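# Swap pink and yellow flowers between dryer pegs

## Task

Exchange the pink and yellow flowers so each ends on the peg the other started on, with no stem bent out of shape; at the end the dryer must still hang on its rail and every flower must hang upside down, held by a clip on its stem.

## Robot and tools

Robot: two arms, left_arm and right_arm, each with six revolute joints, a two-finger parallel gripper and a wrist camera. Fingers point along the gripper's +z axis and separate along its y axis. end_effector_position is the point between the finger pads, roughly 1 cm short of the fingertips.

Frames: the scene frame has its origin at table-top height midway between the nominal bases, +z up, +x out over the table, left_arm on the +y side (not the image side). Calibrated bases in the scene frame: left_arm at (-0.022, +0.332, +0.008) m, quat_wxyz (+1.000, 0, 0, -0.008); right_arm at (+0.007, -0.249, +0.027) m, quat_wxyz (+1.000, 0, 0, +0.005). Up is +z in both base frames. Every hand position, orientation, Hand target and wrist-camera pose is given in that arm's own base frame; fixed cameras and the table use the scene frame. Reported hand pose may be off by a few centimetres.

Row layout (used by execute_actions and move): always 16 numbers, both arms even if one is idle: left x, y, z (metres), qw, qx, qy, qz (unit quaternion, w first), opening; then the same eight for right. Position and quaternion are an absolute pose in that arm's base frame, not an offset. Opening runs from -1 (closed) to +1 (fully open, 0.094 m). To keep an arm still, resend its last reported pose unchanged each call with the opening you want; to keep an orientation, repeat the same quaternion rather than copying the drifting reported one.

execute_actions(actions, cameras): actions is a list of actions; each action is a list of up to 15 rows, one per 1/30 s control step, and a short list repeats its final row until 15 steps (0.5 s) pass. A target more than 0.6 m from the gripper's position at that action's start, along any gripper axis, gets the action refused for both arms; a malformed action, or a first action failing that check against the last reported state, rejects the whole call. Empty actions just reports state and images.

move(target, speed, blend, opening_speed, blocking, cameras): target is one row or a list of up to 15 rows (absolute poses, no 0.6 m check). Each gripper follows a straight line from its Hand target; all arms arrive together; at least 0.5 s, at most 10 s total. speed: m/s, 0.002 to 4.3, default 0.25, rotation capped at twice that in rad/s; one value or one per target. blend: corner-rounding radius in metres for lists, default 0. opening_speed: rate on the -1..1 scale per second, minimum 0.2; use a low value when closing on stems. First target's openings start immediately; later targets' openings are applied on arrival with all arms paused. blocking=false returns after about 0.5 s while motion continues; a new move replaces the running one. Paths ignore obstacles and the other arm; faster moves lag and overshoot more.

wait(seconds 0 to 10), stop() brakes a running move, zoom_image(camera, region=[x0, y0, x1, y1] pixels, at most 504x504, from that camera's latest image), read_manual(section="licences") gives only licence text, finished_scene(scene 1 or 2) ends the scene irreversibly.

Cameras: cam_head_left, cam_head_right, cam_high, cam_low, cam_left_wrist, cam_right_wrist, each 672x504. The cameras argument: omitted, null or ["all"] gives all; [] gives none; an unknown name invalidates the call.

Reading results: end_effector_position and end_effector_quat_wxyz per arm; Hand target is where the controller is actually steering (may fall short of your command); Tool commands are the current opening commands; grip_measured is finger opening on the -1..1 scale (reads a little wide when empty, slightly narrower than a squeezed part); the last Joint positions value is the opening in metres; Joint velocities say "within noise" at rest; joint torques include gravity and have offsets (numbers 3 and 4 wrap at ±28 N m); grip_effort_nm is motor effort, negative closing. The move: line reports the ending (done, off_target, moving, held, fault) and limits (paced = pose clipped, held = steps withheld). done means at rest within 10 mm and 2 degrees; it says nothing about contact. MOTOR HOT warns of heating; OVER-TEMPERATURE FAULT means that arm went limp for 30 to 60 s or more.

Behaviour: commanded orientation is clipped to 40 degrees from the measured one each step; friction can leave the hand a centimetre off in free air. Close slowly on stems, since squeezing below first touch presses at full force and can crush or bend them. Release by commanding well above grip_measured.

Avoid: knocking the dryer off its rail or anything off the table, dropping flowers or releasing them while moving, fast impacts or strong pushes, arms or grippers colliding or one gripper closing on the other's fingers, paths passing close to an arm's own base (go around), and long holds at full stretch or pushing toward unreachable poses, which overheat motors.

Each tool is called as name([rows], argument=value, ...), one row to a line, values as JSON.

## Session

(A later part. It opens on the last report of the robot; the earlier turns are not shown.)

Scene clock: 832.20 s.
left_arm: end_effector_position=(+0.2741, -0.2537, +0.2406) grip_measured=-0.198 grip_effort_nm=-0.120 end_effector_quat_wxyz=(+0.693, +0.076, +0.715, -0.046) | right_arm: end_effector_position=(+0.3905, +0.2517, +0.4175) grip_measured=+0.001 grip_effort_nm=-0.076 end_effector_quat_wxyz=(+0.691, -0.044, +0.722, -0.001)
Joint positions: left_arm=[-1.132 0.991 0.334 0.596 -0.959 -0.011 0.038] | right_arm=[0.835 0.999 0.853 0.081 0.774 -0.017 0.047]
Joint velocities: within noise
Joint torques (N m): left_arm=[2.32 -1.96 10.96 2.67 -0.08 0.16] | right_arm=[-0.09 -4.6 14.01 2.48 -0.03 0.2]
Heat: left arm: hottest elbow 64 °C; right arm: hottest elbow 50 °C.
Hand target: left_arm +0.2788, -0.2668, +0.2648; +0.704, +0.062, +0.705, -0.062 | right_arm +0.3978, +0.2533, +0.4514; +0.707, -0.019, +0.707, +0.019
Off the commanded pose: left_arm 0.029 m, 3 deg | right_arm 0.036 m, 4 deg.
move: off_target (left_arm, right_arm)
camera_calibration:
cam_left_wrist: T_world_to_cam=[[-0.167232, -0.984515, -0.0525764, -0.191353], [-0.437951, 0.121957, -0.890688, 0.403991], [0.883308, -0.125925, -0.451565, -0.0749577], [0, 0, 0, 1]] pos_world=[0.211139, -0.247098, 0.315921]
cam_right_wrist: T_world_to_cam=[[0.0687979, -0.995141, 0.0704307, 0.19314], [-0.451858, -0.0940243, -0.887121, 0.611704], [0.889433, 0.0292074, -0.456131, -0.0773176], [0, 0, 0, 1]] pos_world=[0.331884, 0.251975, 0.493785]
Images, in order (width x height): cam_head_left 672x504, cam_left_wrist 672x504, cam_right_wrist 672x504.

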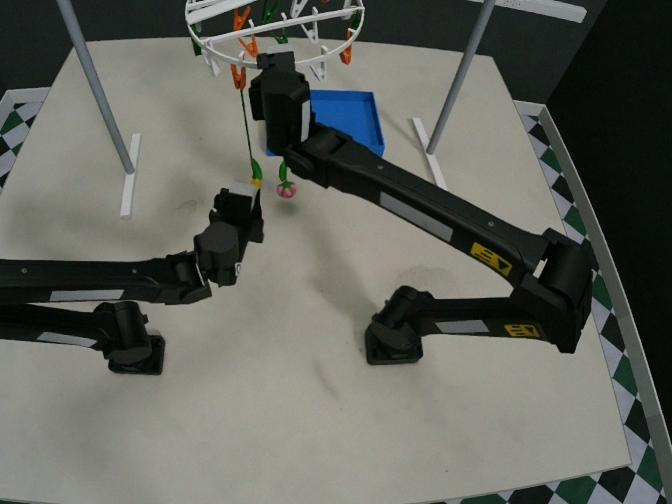

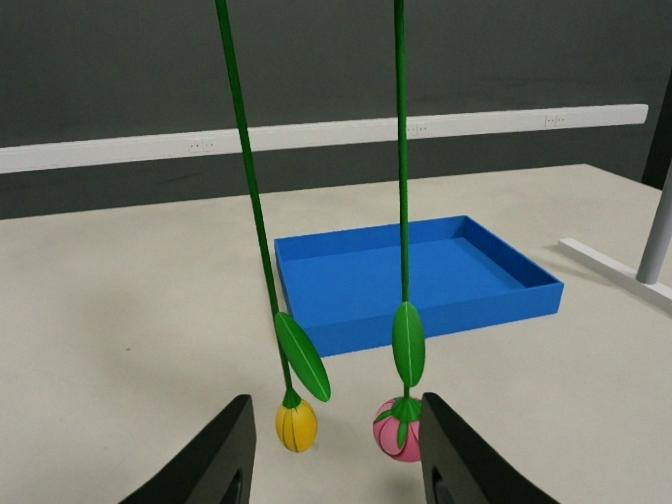

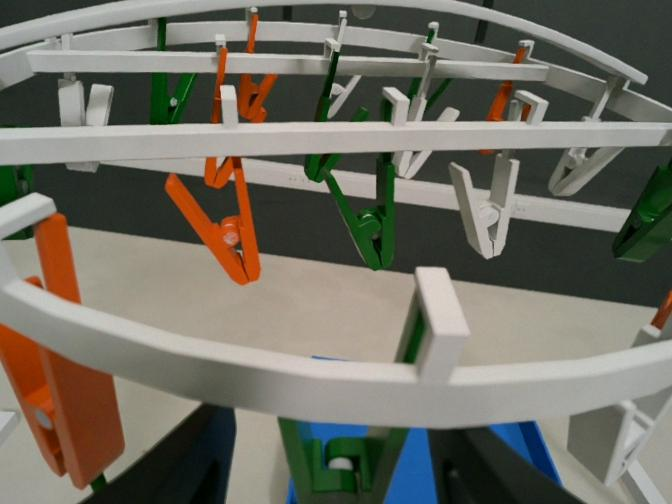

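move([
  [0.322,-0.308,0.268,0.7044,0.0616,0.7044,-0.0616,-0.45,0.4,0.2548,0.452,0.7068,-0.0185,0.7068,0.0185,0.0],
], speed=0.1, cameras=["cam_left_wrist"])

Scene clock: 836.87 s.
left_arm: end_effector_position=(+0.3109, -0.2968, +0.2460) grip_measured=-0.448 grip_effort_nm=-0.115 end_effector_quat_wxyz=(+0.693, +0.077, +0.715, -0.051) | right_arm: end_effector_position=(+0.3905, +0.2518, +0.4174) grip_measured=+0.001 grip_effort_nm=-0.081 end_effector_quat_wxyz=(+0.691, -0.044, +0.722, -0.001)
Joint positions: left_arm=[-1.079 1.175 0.462 0.656 -0.897 -0.01 0.026] | right_arm=[0.835 1 0.853 0.082 0.774 -0.017 0.047]
Joint velocities: within noise
Joint torques (N m): left_arm=[3.31 -3.96 10.58 2.71 0.11 0.17] | right_arm=[-0.26 -4.78 14.01 2.5 -0.04 0.2]
Heat: left arm: hottest elbow 63 °C; right arm: hottest elbow 52 °C.
Hand target: left_arm +0.3209, -0.3068, +0.2681; +0.704, +0.062, +0.704, -0.062 | right_arm +0.3979, +0.2534, +0.4513; +0.707, -0.019, +0.707, +0.019
Off the commanded pose: left_arm 0.027 m, 3 deg | right_arm 0.036 m, 4 deg.
move: off_target (left_arm, right_arm)
camera_calibration:
cam_left_wrist: T_world_to_cam=[[-0.176239, -0.983182, -0.0478911, -0.225393], [-0.43769, 0.121851, -0.890831, 0.430113], [0.881684, -0.136038, -0.451804, -0.112966], [0, 0, 0, 1]] pos_world=[0.248133, -0.289379, 0.321325]
Images, in order (width x height): cam_left_wrist 672x504.

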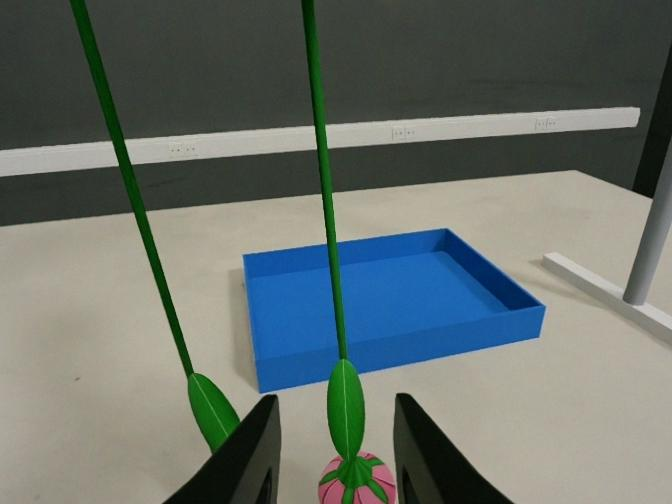

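move([
  [0.395,-0.32,0.27,0.7044,0.0616,0.7044,-0.0616,-0.45,0.4,0.2548,0.452,0.7068,-0.0185,0.7068,0.0185,0.0],
], speed=0.1, cameras=["cam_left_wrist","cam_high"])

zoom_image(camera="cam_high", region=[230, 80, 370, 260])

Scene clock: 840.63 s.
left_arm: end_effector_position=(+0.3821, -0.3098, +0.2483) grip_measured=-0.448 grip_effort_nm=-0.120 end_effector_quat_wxyz=(+0.691, +0.075, +0.717, -0.052) | right_arm: end_effector_position=(+0.3905, +0.2518, +0.4174) grip_measured=+0.001 grip_effort_nm=-0.076 end_effector_quat_wxyz=(+0.691, -0.044, +0.722, -0.001)
Joint positions: left_arm=[-0.918 1.317 0.587 0.674 -0.738 -0.008 0.026] | right_arm=[0.835 1 0.853 0.082 0.774 -0.017 0.047]
Joint velocities: within noise
Joint torques (N m): left_arm=[3.14 -6.12 10.66 2.77 0.13 0.15] | right_arm=[-0.26 -4.78 13.97 2.54 -0.03 0.2]
Heat: left arm: hottest elbow 63 °C; right arm: hottest elbow 52 °C.
Hand target: left_arm +0.3937, -0.3189, +0.2700; +0.704, +0.062, +0.704, -0.062 | right_arm +0.3979, +0.2534, +0.4513; +0.707, -0.019, +0.707, +0.019
Off the commanded pose: left_arm 0.027 m, 3 deg | right_arm 0.036 m, 4 deg.
move: off_target (left_arm, right_arm)
camera_calibration:
cam_left_wrist: T_world_to_cam=[[-0.17448, -0.983726, -0.0428984, -0.227484], [-0.443736, 0.117446, -0.888428, 0.465155], [0.879008, -0.135977, -0.457007, -0.174082], [0, 0, 0, 1]] pos_world=[0.319735, -0.302084, 0.323941]
Images, in order (width x height): cam_high 672x504, cam_left_wrist 672x504.

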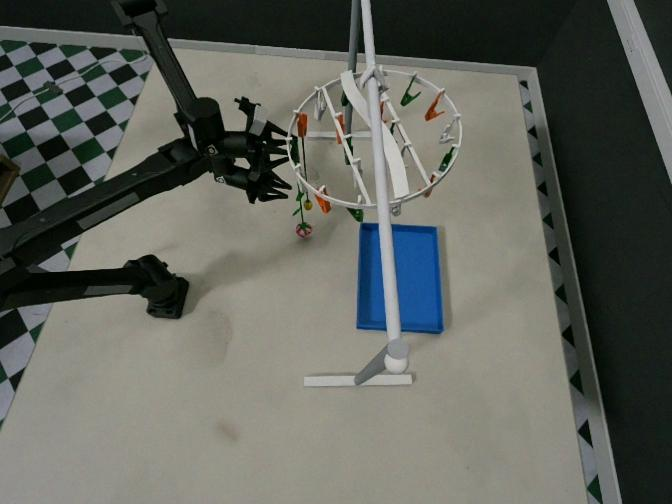

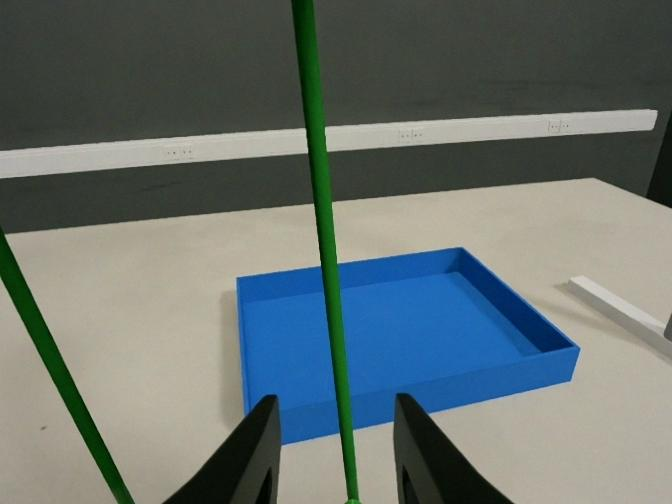

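Scaled by 2.800 from the camera's 672x504 image, which has a finer 960x720 frame.

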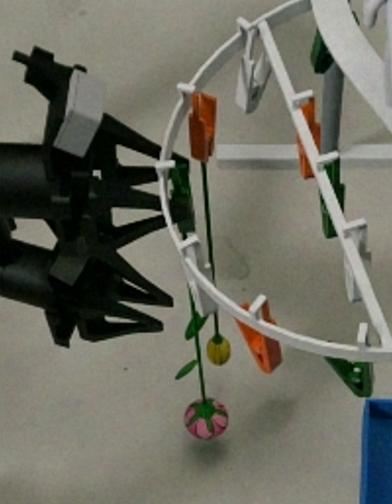

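move([
  [0.418,-0.323,0.271,0.7044,0.0616,0.7044,-0.0616,-0.45,0.4,0.2548,0.452,0.7068,-0.0185,0.7068,0.0185,0.0],
], speed=0.08, cameras=["cam_left_wrist","cam_high"])

zoom_image(camera="cam_high", region=[250, 110, 340, 230])

Scene clock: 844.40 s.
left_arm: end_effector_position=(+0.4044, -0.3136, +0.2495) grip_measured=-0.448 grip_effort_nm=-0.120 end_effector_quat_wxyz=(+0.690, +0.074, +0.718, -0.053) | right_arm: end_effector_position=(+0.3905, +0.2518, +0.4174) grip_measured=+0.001 grip_effort_nm=-0.076 end_effector_quat_wxyz=(+0.691, -0.044, +0.722, -0.001)
Joint positions: left_arm=[-0.876 1.36 0.631 0.674 -0.695 -0.008 0.026] | right_arm=[0.835 1 0.853 0.082 0.774 -0.017 0.047]
Joint velocities: within noise
Joint torques (N m): left_arm=[3.19 -6.77 10.58 2.74 0.12 0.15] | right_arm=[-0.21 -4.72 14.02 2.52 -0.03 0.19]
Heat: left arm: hottest elbow 63 °C; right arm: hottest elbow 53 °C.
Hand target: left_arm +0.4167, -0.3219, +0.2709; +0.704, +0.062, +0.705, -0.061 | right_arm +0.3978, +0.2534, +0.4513; +0.707, -0.019, +0.707, +0.019
Off the commanded pose: left_arm 0.027 m, 3 deg | right_arm 0.036 m, 4 deg.
move: off_target (left_arm, right_arm)
camera_calibration:
cam_left_wrist: T_world_to_cam=[[-0.174936, -0.98375, -0.0404193, -0.227718], [-0.444734, 0.115577, -0.888174, 0.476363], [0.878413, -0.137398, -0.457725, -0.193663], [0, 0, 0, 1]] pos_world=[0.342135, -0.305683, 0.325245]
Images, in order (width x height): cam_high 672x504, cam_left_wrist 672x504.

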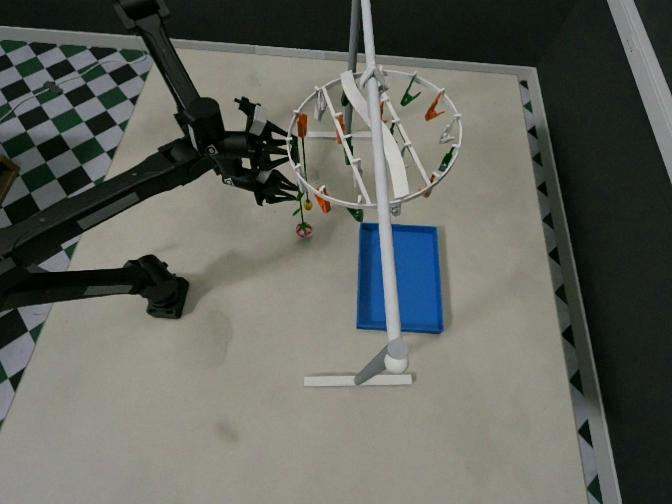

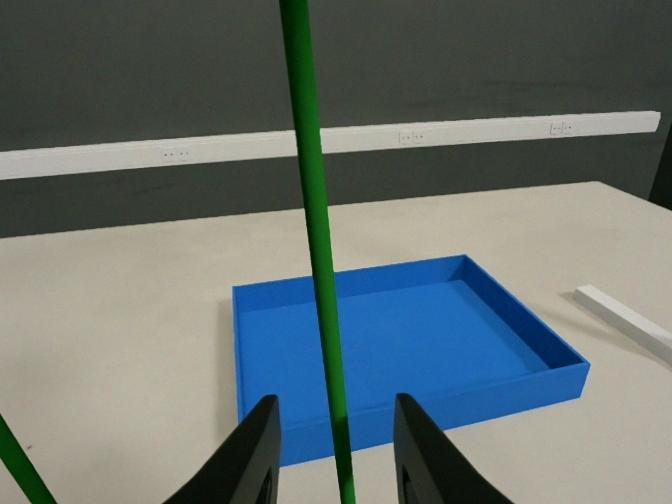

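Scaled by 4.200 from the camera's 672x504 image, which has a finer 960x720 frame.

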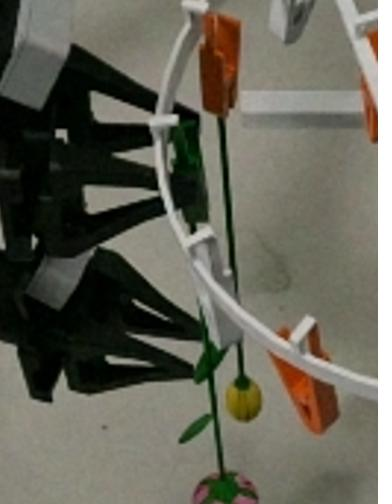

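move([
  [0.434,-0.325,0.272,0.7044,0.0616,0.7044,-0.0616,-0.45,0.4,0.2548,0.452,0.7068,-0.0185,0.7068,0.0185,0.0],
], speed=0.08, cameras=["cam_left_wrist","cam_high"])

zoom_image(camera="cam_high", region=[270, 150, 330, 230])

Scene clock: 847.77 s.
left_arm: end_effector_position=(+0.4199, -0.3162, +0.2512) grip_measured=-0.448 grip_effort_nm=-0.115 end_effector_quat_wxyz=(+0.691, +0.073, +0.717, -0.054) | right_arm: end_effector_position=(+0.3905, +0.2518, +0.4174) grip_measured=+0.001 grip_effort_nm=-0.081 end_effector_quat_wxyz=(+0.691, -0.044, +0.722, -0.001)
Joint positions: left_arm=[-0.849 1.389 0.664 0.674 -0.668 -0.008 0.026] | right_arm=[0.835 1 0.853 0.082 0.774 -0.017 0.047]
Joint velocities: within noise
Joint torques (N m): left_arm=[3.25 -7.12 10.63 2.63 0.12 0.15] | right_arm=[-0.26 -4.78 13.96 2.48 -0.03 0.19]
Heat: left arm: hottest elbow 62 °C; right arm: hottest elbow 54 °C.
Hand target: left_arm +0.4328, -0.3239, +0.2719; +0.704, +0.062, +0.704, -0.061 | right_arm +0.3978, +0.2534, +0.4513; +0.707, -0.019, +0.707, +0.019
Off the commanded pose: left_arm 0.027 m, 3 deg | right_arm 0.036 m, 4 deg.
move: off_target (left_arm, right_arm)
camera_calibration:
cam_left_wrist: T_world_to_cam=[[-0.175143, -0.983841, -0.0371812, -0.228332], [-0.443612, 0.112573, -0.889121, 0.483892], [0.878939, -0.139229, -0.45616, -0.208051], [0, 0, 0, 1]] pos_world=[0.357534, -0.308082, 0.326844]
Images, in order (width x height): cam_high 672x504, cam_left_wrist 672x504.

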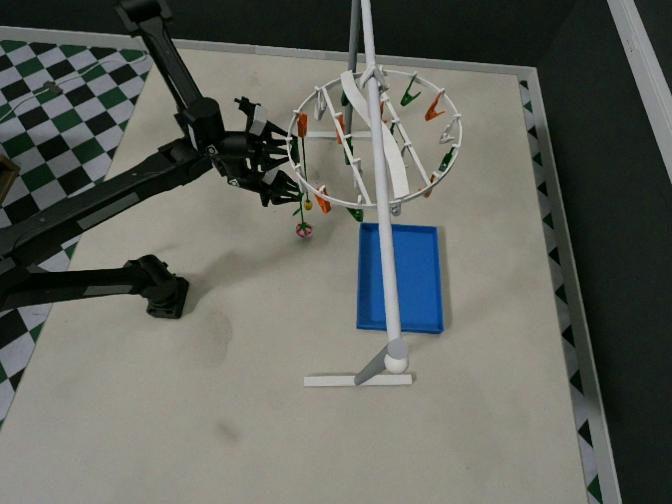

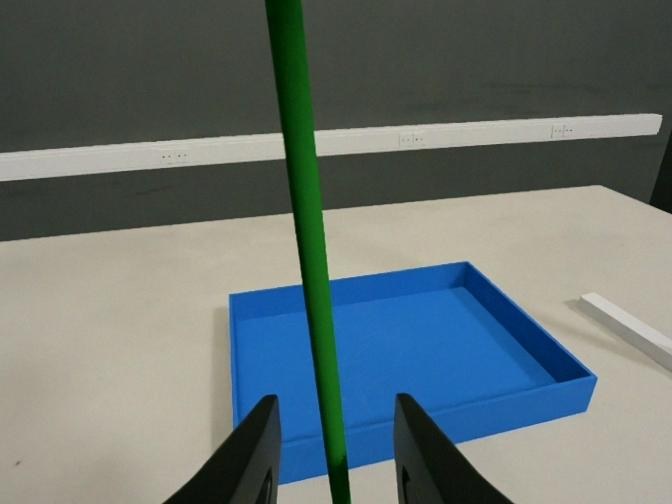

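Scaled by 6.300 from the camera's 672x504 image, which has a finer 960x720 frame.

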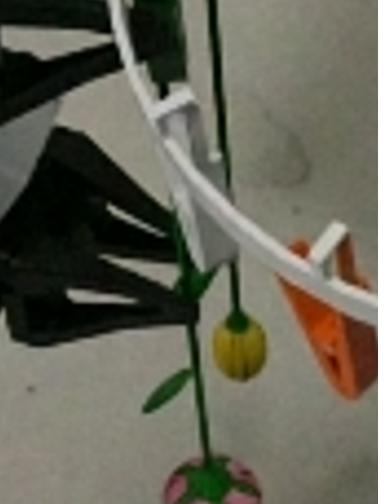

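move([
  [0.446,-0.327,0.273,0.7044,0.0616,0.7044,-0.0616,-0.45,0.4,0.2548,0.452,0.7068,-0.0185,0.7068,0.0185,0.0],
  [0.446,-0.327,0.273,0.7044,0.0616,0.7044,-0.0616,-1.0,0.4,0.2548,0.452,0.7068,-0.0185,0.7068,0.0185,0.0],
], speed=0.08, opening_speed=0.6, cameras=["cam_left_wrist","cam_high"])

zoom_image(camera="cam_high", region=[270, 150, 330, 230])

Scene clock: 852.63 s.
left_arm: end_effector_position=(+0.4317, -0.3190, +0.2533) grip_measured=-0.966 grip_effort_nm=-0.955 end_effector_quat_wxyz=(+0.692, +0.072, +0.716, -0.056) | right_arm: end_effector_position=(+0.3907, +0.2517, +0.4172) grip_measured=+0.001 grip_effort_nm=-0.076 end_effector_quat_wxyz=(+0.691, -0.044, +0.722, -0.001)
Joint positions: left_arm=[-0.83 1.411 0.691 0.674 -0.648 -0.008 0.002] | right_arm=[0.835 1 0.853 0.082 0.774 -0.017 0.047]
Joint velocities: within noise
Joint torques (N m): left_arm=[2.67 -7.41 10.65 2.47 0.11 0.15] | right_arm=[-0.15 -4.72 14 2.51 -0.04 0.2]
Heat: left arm: hottest elbow 62 °C; right arm: hottest elbow 55 °C.
Hand target: left_arm +0.4448, -0.3261, +0.2730; +0.704, +0.062, +0.704, -0.062 | right_arm +0.3979, +0.2534, +0.4513; +0.707, -0.019, +0.707, +0.019
Off the commanded pose: left_arm 0.026 m, 2 deg | right_arm 0.036 m, 4 deg.
move: off_target (left_arm, right_arm); target 2's new opening was sent with left_arm's hand 0.026 m and 2 deg from that target
camera_calibration:
cam_left_wrist: T_world_to_cam=[[-0.176185, -0.983782, -0.0336512, -0.229342], [-0.441438, 0.10952, -0.890583, 0.489814], [0.879825, -0.142052, -0.453574, -0.219723], [0, 0, 0, 1]] pos_world=[0.369134, -0.310479, 0.328842]
Images, in order (width x height): cam_high 672x504, cam_left_wrist 672x504.

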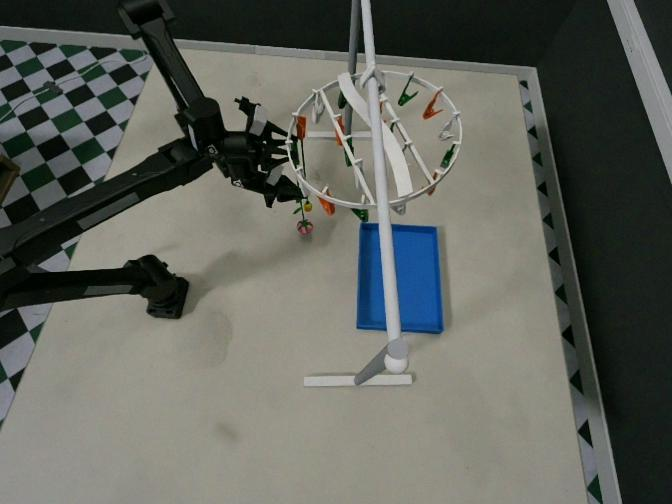

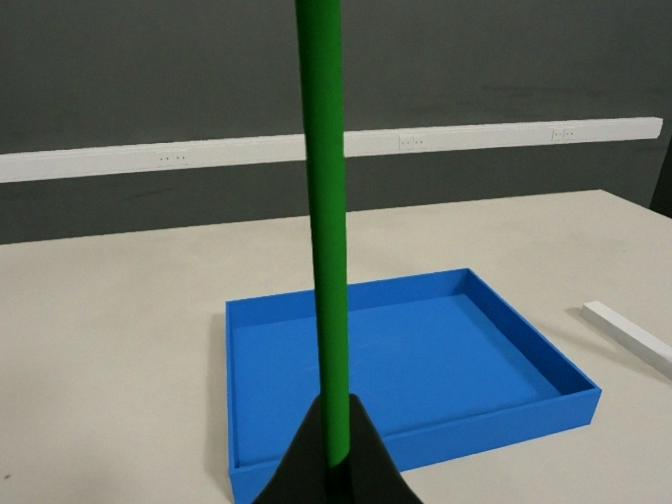

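Scaled by 6.300 from the camera's 672x504 image, which has a finer 960x720 frame.

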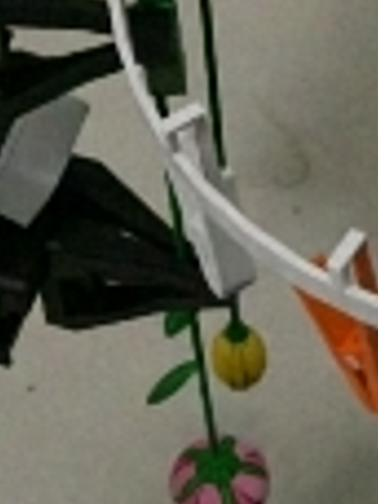

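move([
  [0.446,-0.327,0.273,0.7044,0.0616,0.7044,-0.0616,-1.0,0.4,0.2548,0.452,0.7068,-0.0185,0.7068,0.0185,-0.75],
], speed=0.08, opening_speed=0.8, cameras=["cam_right_wrist","cam_head_left"])

zoom_image(camera="cam_right_wrist", region=[220, 300, 460, 504])

zoom_image(camera="cam_head_left", region=[200, 30, 330, 220])

Scene clock: 857.53 s.
left_arm: end_effector_position=(+0.4322, -0.3185, +0.2529) grip_measured=-0.971 grip_effort_nm=-1.067 end_effector_quat_wxyz=(+0.692, +0.072, +0.717, -0.055) | right_arm: end_effector_position=(+0.3910, +0.2513, +0.4173) grip_measured=-0.576 grip_effort_nm=-1.018 end_effector_quat_wxyz=(+0.691, -0.043, +0.722, -0.001)
Joint positions: left_arm=[-0.829 1.412 0.691 0.674 -0.648 -0.008 0.001] | right_arm=[0.834 1 0.853 0.082 0.774 -0.016 0.02]
Joint velocities: within noise
Joint torques (N m): left_arm=[3.14 -7.53 10.65 2.45 0.11 0.15] | right_arm=[-0.32 -4.95 14.04 2.47 -0.02 0.19]
Heat: left arm: hottest elbow 64 °C; right arm: hottest elbow 56 °C.
Hand target: left_arm +0.4448, -0.3261, +0.2731; +0.704, +0.062, +0.704, -0.062 | right_arm +0.3979, +0.2534, +0.4513; +0.707, -0.019, +0.707, +0.019
Off the commanded pose: left_arm 0.026 m, 2 deg | right_arm 0.036 m, 4 deg.
move: off_target (left_arm, right_arm)
camera_calibration:
cam_right_wrist: T_world_to_cam=[[0.0671895, -0.995304, 0.0696756, 0.193669], [-0.452108, -0.0926239, -0.887141, 0.611454], [0.889429, 0.0281057, -0.456208, -0.0775243], [0, 0, 0, 1]] pos_world=[0.332383, 0.251574, 0.493584]
Images, in order (width x height): cam_head_left 672x504, cam_right_wrist 672x504.

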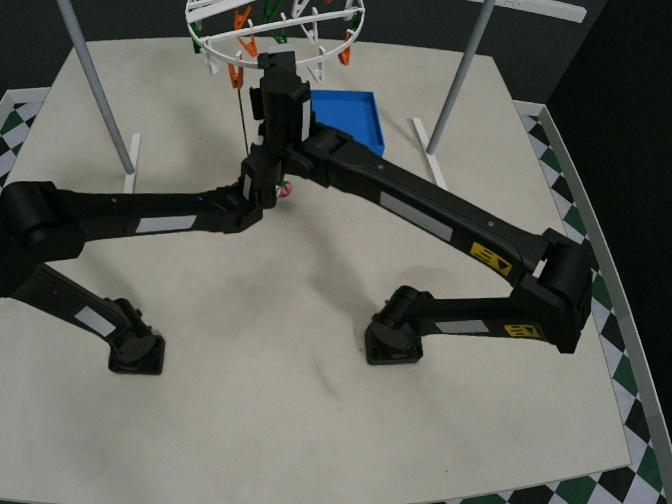

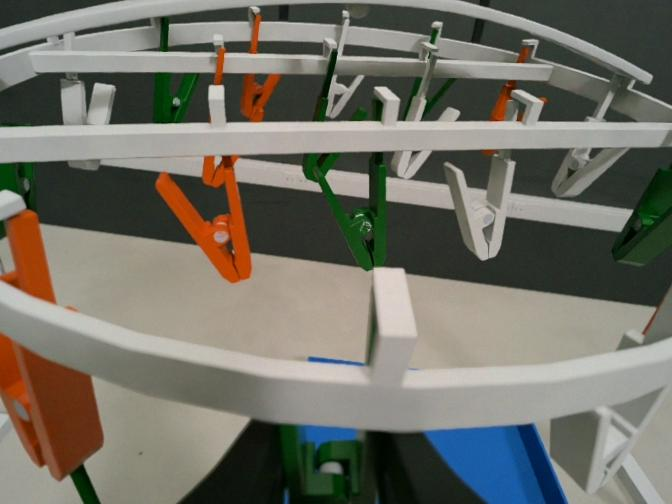

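Scaled by 2.100 from the camera's 672x504 image, which has a finer 960x720 frame.

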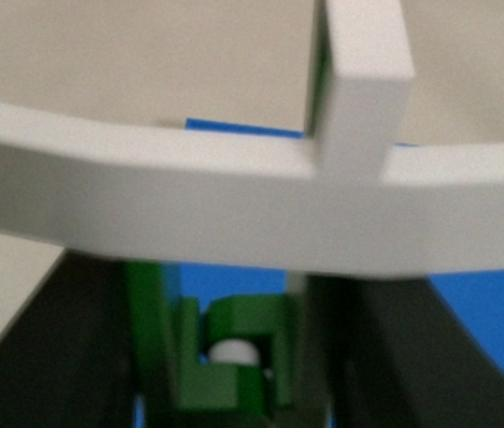

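Scaled by 2.653 from the camera's 672x504 image, which has a finer 960x720 frame.

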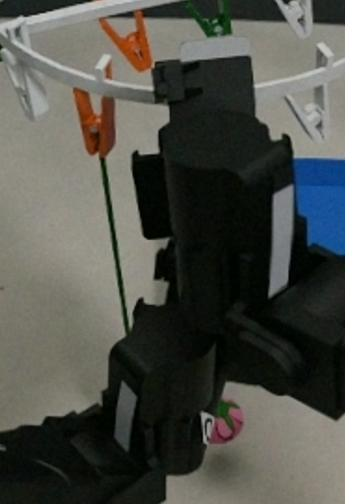

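move([
  [0.446,-0.327,0.238,0.7044,0.0616,0.7044,-0.0616,-1.0,0.4,0.2548,0.452,0.7068,-0.0185,0.7068,0.0185,-0.75],
], speed=0.06, cameras=["cam_right_wrist","cam_head_left","cam_low","cam_high"])

zoom_image(camera="cam_low", region=[250, 100, 400, 280])

zoom_image(camera="cam_high", region=[260, 100, 340, 250])

Scene clock: 861.47 s.
left_arm: end_effector_position=(+0.4392, -0.3258, +0.2331) grip_measured=-0.971 grip_effort_nm=-1.062 end_effector_quat_wxyz=(+0.698, +0.066, +0.711, -0.061) | right_arm: end_effector_position=(+0.3910, +0.2514, +0.4173) grip_measured=-0.577 grip_effort_nm=-1.043 end_effector_quat_wxyz=(+0.691, -0.043, +0.722, -0.001)
Joint positions: left_arm=[-0.828 1.495 0.691 0.78 -0.648 -0.008 0.001] | right_arm=[0.834 1 0.853 0.082 0.774 -0.016 0.02]
Joint velocities: within noise
Joint torques (N m): left_arm=[3.19 -8.29 7.77 2.88 0.12 0.14] | right_arm=[-0.09 -4.72 14.02 2.45 -0.02 0.18]
Heat: left arm: hottest elbow 64 °C; right arm: hottest elbow 57 °C.
Hand target: left_arm +0.4459, -0.3268, +0.2380; +0.704, +0.062, +0.705, -0.062 | right_arm +0.3979, +0.2534, +0.4513; +0.707, -0.019, +0.707, +0.019
Off the commanded pose: left_arm 0.008 m, 1 deg | right_arm 0.036 m, 4 deg.
move: off_target (right_arm)
camera_calibration:
cam_right_wrist: T_world_to_cam=[[0.0676386, -0.995275, 0.0696669, 0.193617], [-0.452104, -0.0928214, -0.887122, 0.611502], [0.889397, 0.0285071, -0.456246, -0.0775992], [0, 0, 0, 1]] pos_world=[0.332383, 0.251674, 0.493584]
Images, in order (width x height): cam_head_left 672x504, cam_high 672x504, cam_low 672x504, cam_right_wrist 672x504.

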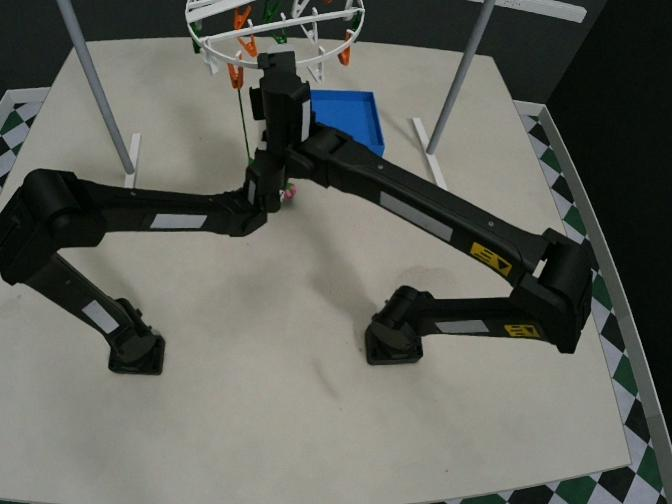

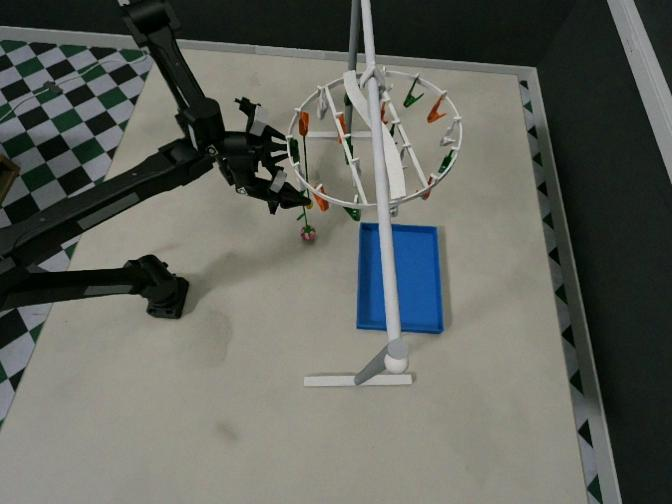

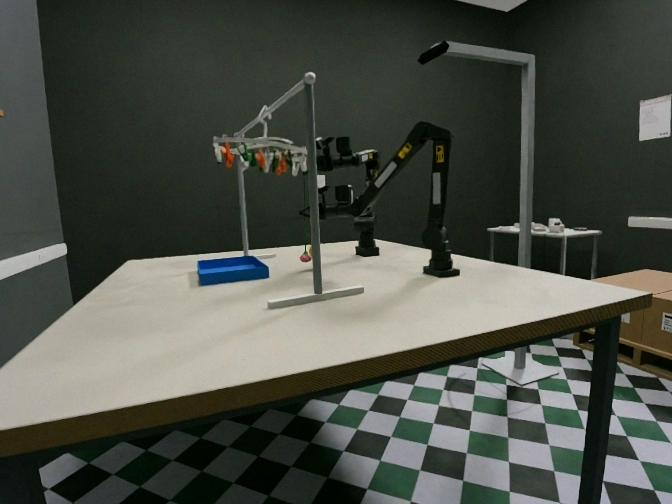

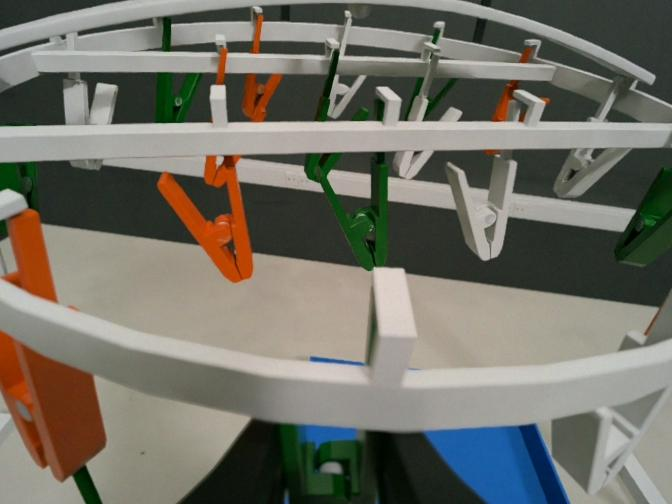

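Scaled by 2.800 from the camera's 672x504 image, which has a finer 960x720 frame.

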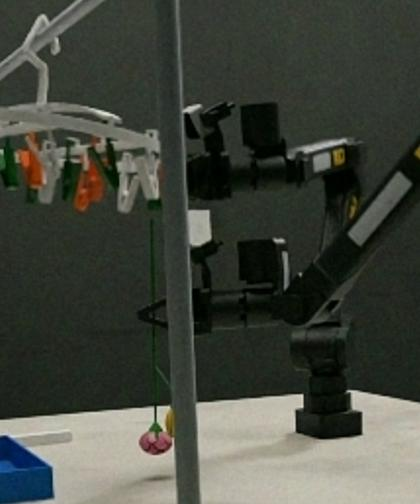

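Scaled by 3.360 from the camera's 672x504 image, which has a finer 960x720 frame.

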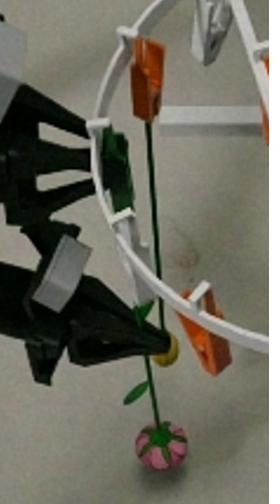

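move(target=[0.446,-0.327,0.214,0.7044,0.0616,0.7044,-0.0616,-1.0,0.4,0.2548,0.452,0.7068,-0.0185,0.7068,0.0185,-0.75], speed=0.08, cameras=["cam_low","cam_high","cam_left_wrist"])

Scene clock: 876.60 s.
left_arm: end_effector_position=(+0.4420, -0.3289, +0.2160) grip_measured=-0.971 grip_effort_nm=-1.057 end_effector_quat_wxyz=(+0.702, +0.063, +0.707, -0.064) | right_arm: end_effector_position=(+0.3910, +0.2514, +0.4173) grip_measured=-0.577 grip_effort_nm=-1.033 end_effector_quat_wxyz=(+0.691, -0.043, +0.722, -0.001)
Joint positions: left_arm=[-0.828 1.555 0.685 0.861 -0.648 -0.008 0.001] | right_arm=[0.834 1 0.853 0.082 0.774 -0.016 0.02]
Joint velocities: within noise
Joint torques (N m): left_arm=[3.14 -8.64 6.41 2.81 0.13 0.14] | right_arm=[-0.21 -4.66 14.04 2.48 -0.03 0.17]
Heat: left arm: hottest elbow 62 °C; right arm: hottest elbow 59 °C.
Hand target: left_arm +0.4459, -0.3269, +0.2141; +0.704, +0.061, +0.704, -0.062 | right_arm +0.3979, +0.2534, +0.4513; +0.707, -0.019, +0.707, +0.019
Off the commanded pose: left_arm 0.005 m, 1 deg | right_arm 0.036 m, 4 deg.
move: off_target (right_arm)
camera_calibration:
cam_left_wrist: T_world_to_cam=[[-0.174113, -0.98466, -0.01139, -0.244545], [-0.419355, 0.0846082, -0.903871, 0.447166], [0.890969, -0.1526, -0.427653, -0.261167], [0, 0, 0, 1]] pos_world=[0.377634, -0.318482, 0.289706]
Images, in order (width x height): cam_high 672x504, cam_low 672x504, cam_left_wrist 672x504.

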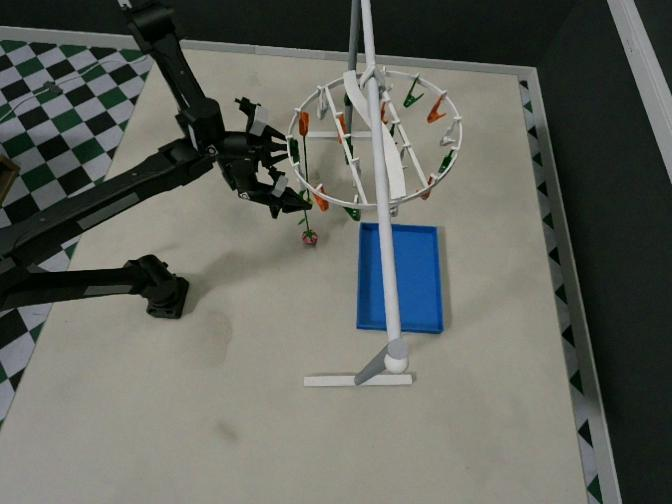

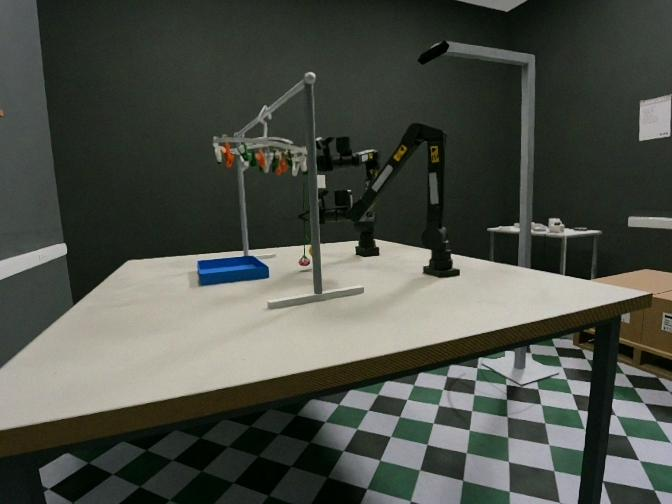

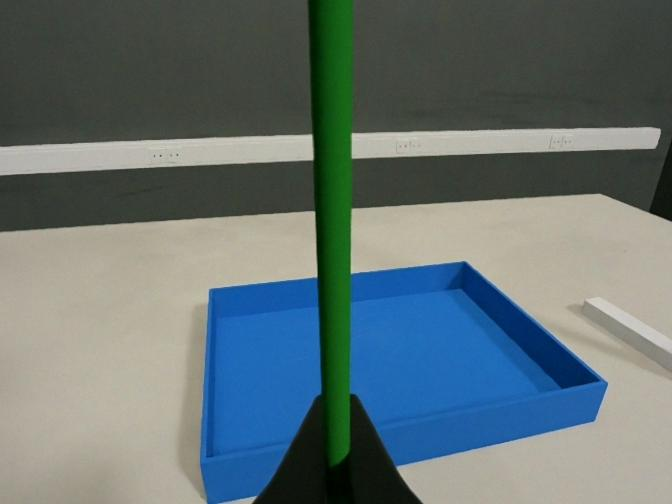

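zoom_image(camera="cam_low", region=[260, 120, 360, 195])

zoom_image(camera="cam_high", region=[260, 80, 360, 250])

Scaled by 5.040 from the camera's 672x504 image, which has a finer 960x720 frame.

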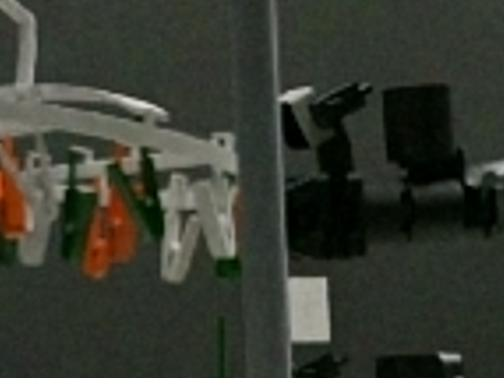

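Scaled by 2.965 from the camera's 672x504 image, which has a finer 960x720 frame.

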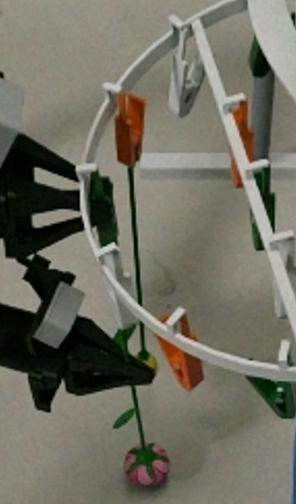

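move([
  [0.35,-0.36,0.214,0.7044,0.0616,0.7044,-0.0616,-1.0,0.4,0.2548,0.452,0.7068,-0.0185,0.7068,0.0185,-0.75],
  [0.35,-0.36,0.214,0.7044,0.0616,0.7044,-0.0616,-1.0,0.4,0.2548,0.452,0.7068,-0.0185,0.7068,0.0185,0.1],
  [0.35,-0.38,0.214,0.7044,0.0616,0.7044,-0.0616,-1.0,0.30,0.26,0.452,0.7068,-0.0185,0.7068,0.0185,0.1],
], speed=0.15, opening_speed=0.7, cameras=["cam_low","cam_high","cam_right_wrist"])

Scene clock: 886.40 s.
left_arm: end_effector_position=(+0.3458, -0.3630, +0.2001) grip_measured=-0.971 grip_effort_nm=-1.067 end_effector_quat_wxyz=(+0.696, +0.069, +0.713, -0.049) | right_arm: end_effector_position=(+0.3031, +0.2581, +0.4596) grip_measured=+0.099 grip_effort_nm=0.071 end_effector_quat_wxyz=(+0.710, -0.015, +0.704, +0.016)
Joint positions: left_arm=[-1.084 1.526 0.605 0.878 -0.917 -0.008 0.001] | right_arm=[1.089 0.862 0.847 0.034 1.045 -0.015 0.052]
Joint velocities: within noise
Joint torques (N m): left_arm=[1.9 -7.65 9.06 2.32 -0.09 0.13] | right_arm=[1.38 -3.66 8.4 1.35 0.08 0.16]
Heat: left arm: hottest elbow 60 °C; right arm: hottest elbow 60 °C.
Hand target: left_arm +0.3492, -0.3793, +0.2141; +0.704, +0.062, +0.705, -0.062 | right_arm +0.3001, +0.2599, +0.4521; +0.707, -0.018, +0.707, +0.018
Off the commanded pose: left_arm 0.022 m, 2 deg | right_arm 0.008 m, 1 deg.
move: off_target (left_arm); target 2's new opening was sent with right_arm's hand 0.036 m and 4 deg from that target
camera_calibration:
cam_right_wrist: T_world_to_cam=[[0.0498222, -0.998734, 0.00694918, 0.238449], [-0.405904, -0.026605, -0.913528, 0.590914], [0.912557, 0.0426933, -0.406715, -0.0137934], [0, 0, 0, 1]] pos_world=[0.240562, 0.254458, 0.53255]
Images, in order (width x height): cam_high 672x504, cam_low 672x504, cam_right_wrist 672x504.

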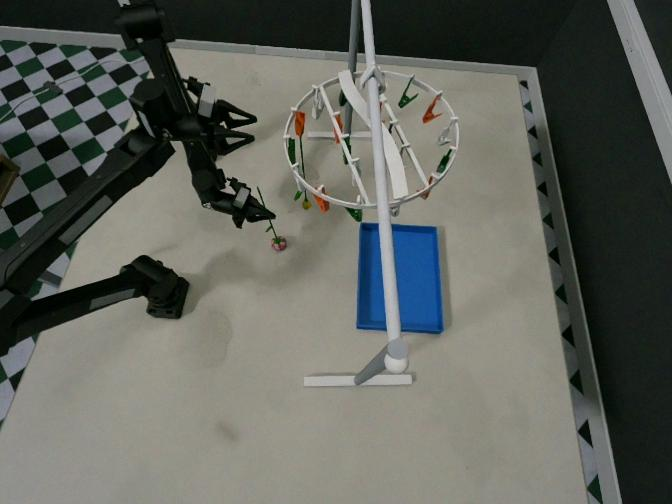

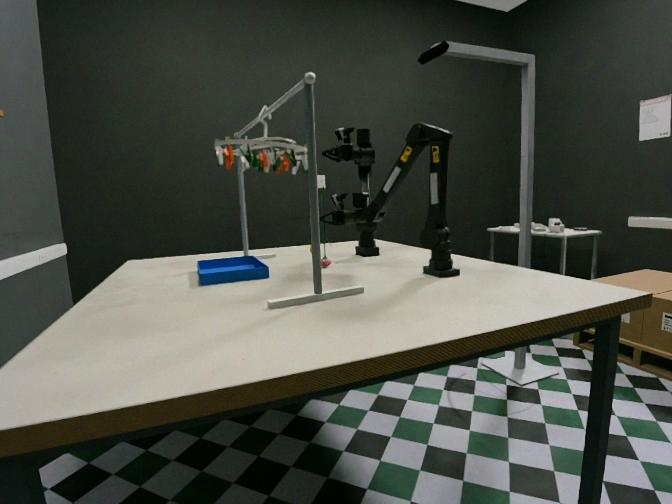

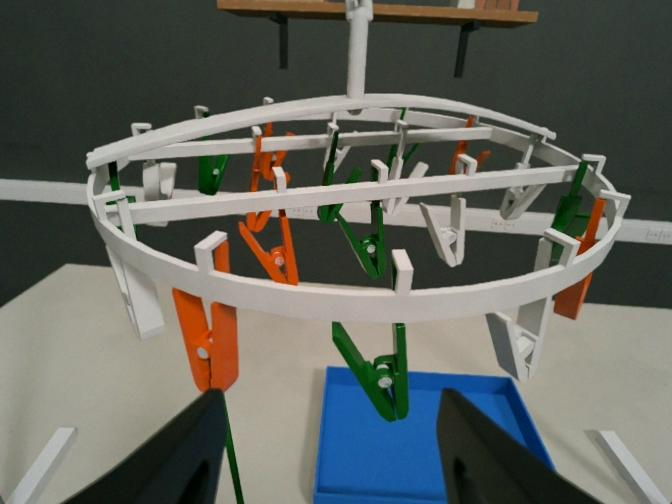

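move(target=[0.35,-0.38,0.214,0.7044,0.0616,0.7044,-0.0616,-1.0,0.36,0.098,0.455,0.6904,-0.153,0.6904,0.153,0.2], speed=0.2, cameras=["cam_high","cam_right_wrist"])

Scene clock: 890.50 s.
left_arm: end_effector_position=(+0.3457, -0.3631, +0.2001) grip_measured=-0.971 grip_effort_nm=-1.067 end_effector_quat_wxyz=(+0.696, +0.069, +0.713, -0.049) | right_arm: end_effector_position=(+0.3573, +0.1009, +0.4564) grip_measured=+0.199 grip_effort_nm=0.081 end_effector_quat_wxyz=(+0.690, -0.160, +0.689, +0.151)
Joint positions: left_arm=[-1.085 1.526 0.605 0.878 -0.917 -0.008 0.001] | right_arm=[0.136 0.614 0.752 -0.14 -0.308 -0.012 0.056]
Joint velocities: within noise
Joint torques (N m): left_arm=[1.85 -7.65 9.06 2.32 -0.07 0.14] | right_arm=[-0.21 0.97 9.37 2.44 -0.09 0.14]
Heat: left arm: hottest elbow 60 °C; right arm: hottest elbow 59 °C.
Hand target: left_arm +0.3492, -0.3792, +0.2141; +0.704, +0.062, +0.705, -0.062 | right_arm +0.3600, +0.0979, +0.4550; +0.690, -0.153, +0.690, +0.153
Off the commanded pose: left_arm 0.022 m, 2 deg | right_arm 0.004 m, 1 deg.
move: off_target (left_arm)
camera_calibration:
cam_right_wrist: T_world_to_cam=[[0.434361, -0.9005, 0.0207481, -0.0748987], [-0.367223, -0.198071, -0.908799, 0.607251], [0.822483, 0.387127, -0.416718, -0.0558272], [0, 0, 0, 1]] pos_world=[0.301446, 0.0744447, 0.530158]
Images, in order (width x height): cam_high 672x504, cam_right_wrist 672x504.

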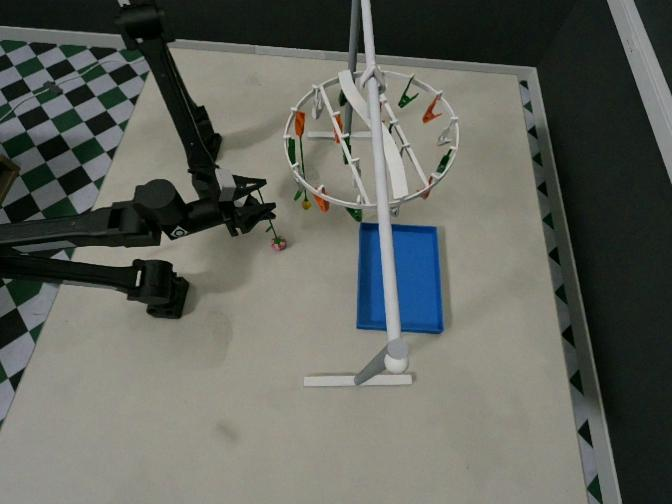

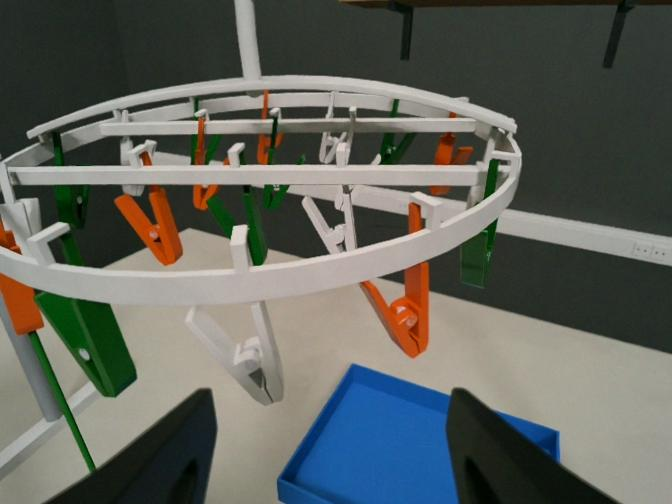

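zoom_image(camera="cam_high", region=[280, 150, 370, 240])

zoom_image(camera="cam_right_wrist", region=[320, 170, 480, 370])

Scaled by 5.600 from the camera's 672x504 image, which has a finer 960x720 frame.

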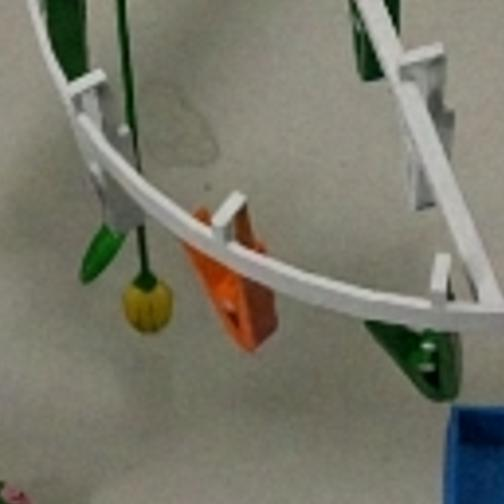

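Scaled by 2.520 from the camera's 672x504 image, which has a finer 960x720 frame.

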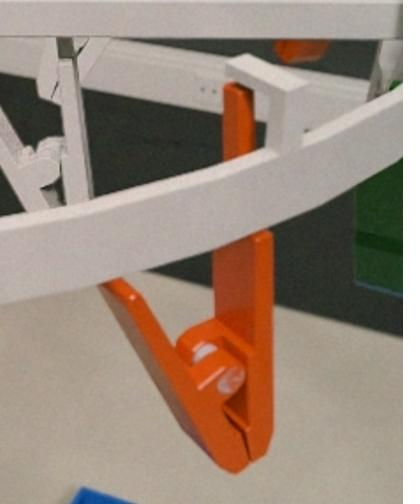

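move(target=[0.35,-0.38,0.214,0.7044,0.0616,0.7044,-0.0616,-1.0,0.375,0.03,0.46,0.6686,-0.2302,0.6686,0.2302,0.2], speed=0.15, cameras=["cam_right_wrist"])

Scene clock: 909.80 s.
left_arm: end_effector_position=(+0.3457, -0.3631, +0.2001) grip_measured=-0.971 grip_effort_nm=-1.067 end_effector_quat_wxyz=(+0.696, +0.069, +0.713, -0.049) | right_arm: end_effector_position=(+0.3721, +0.0340, +0.4266) grip_measured=+0.199 grip_effort_nm=0.071 end_effector_quat_wxyz=(+0.649, -0.223, +0.685, +0.243)
Joint positions: left_arm=[-1.085 1.526 0.605 0.878 -0.917 -0.008 0.001] | right_arm=[-0.296 0.755 0.752 -0.065 -0.967 -0.012 0.056]
Joint velocities: within noise
Joint torques (N m): left_arm=[1.85 -7.65 9.05 2.32 -0.06 0.13] | right_arm=[-0.21 -1.14 13.5 2.3 -0.13 0.13]
Heat: left arm: hottest elbow 60 °C; right arm: hottest elbow 56 °C.
Hand target: left_arm +0.3492, -0.3792, +0.2141; +0.704, +0.062, +0.705, -0.062 | right_arm +0.3732, +0.0303, +0.4591; +0.668, -0.230, +0.669, +0.230
Off the commanded pose: left_arm 0.022 m, 2 deg | right_arm 0.034 m, 3 deg.
move: off_target (left_arm, right_arm)
camera_calibration:
cam_right_wrist: T_world_to_cam=[[0.625629, -0.779328, -0.0351417, -0.192372], [-0.370737, -0.257381, -0.892361, 0.568614], [0.686398, 0.571316, -0.449951, 0.00403896], [0, 0, 0, 1]] pos_world=[0.328388, -0.00587792, 0.502466]
Images, in order (width x height): cam_right_wrist 672x504.

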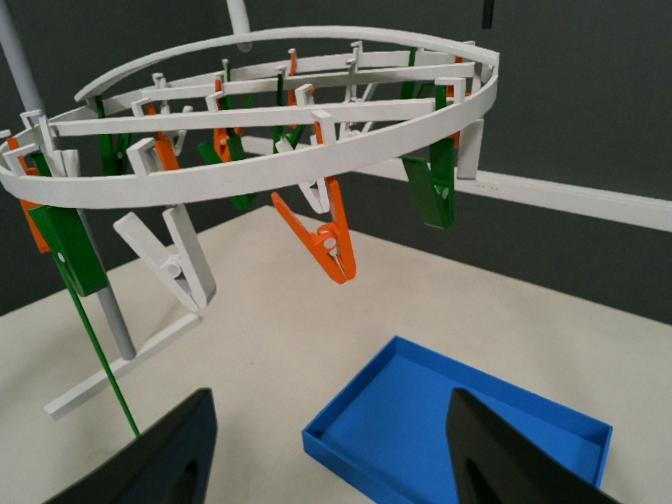

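zoom_image(camera="cam_right_wrist", region=[250, 160, 370, 300])

Scaled by 3.600 from the camera's 672x504 image, which has a finer 960x720 frame.

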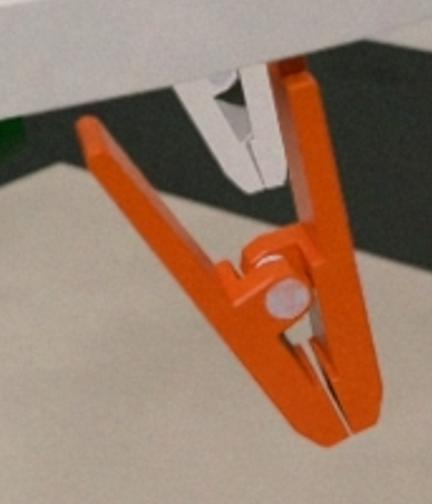

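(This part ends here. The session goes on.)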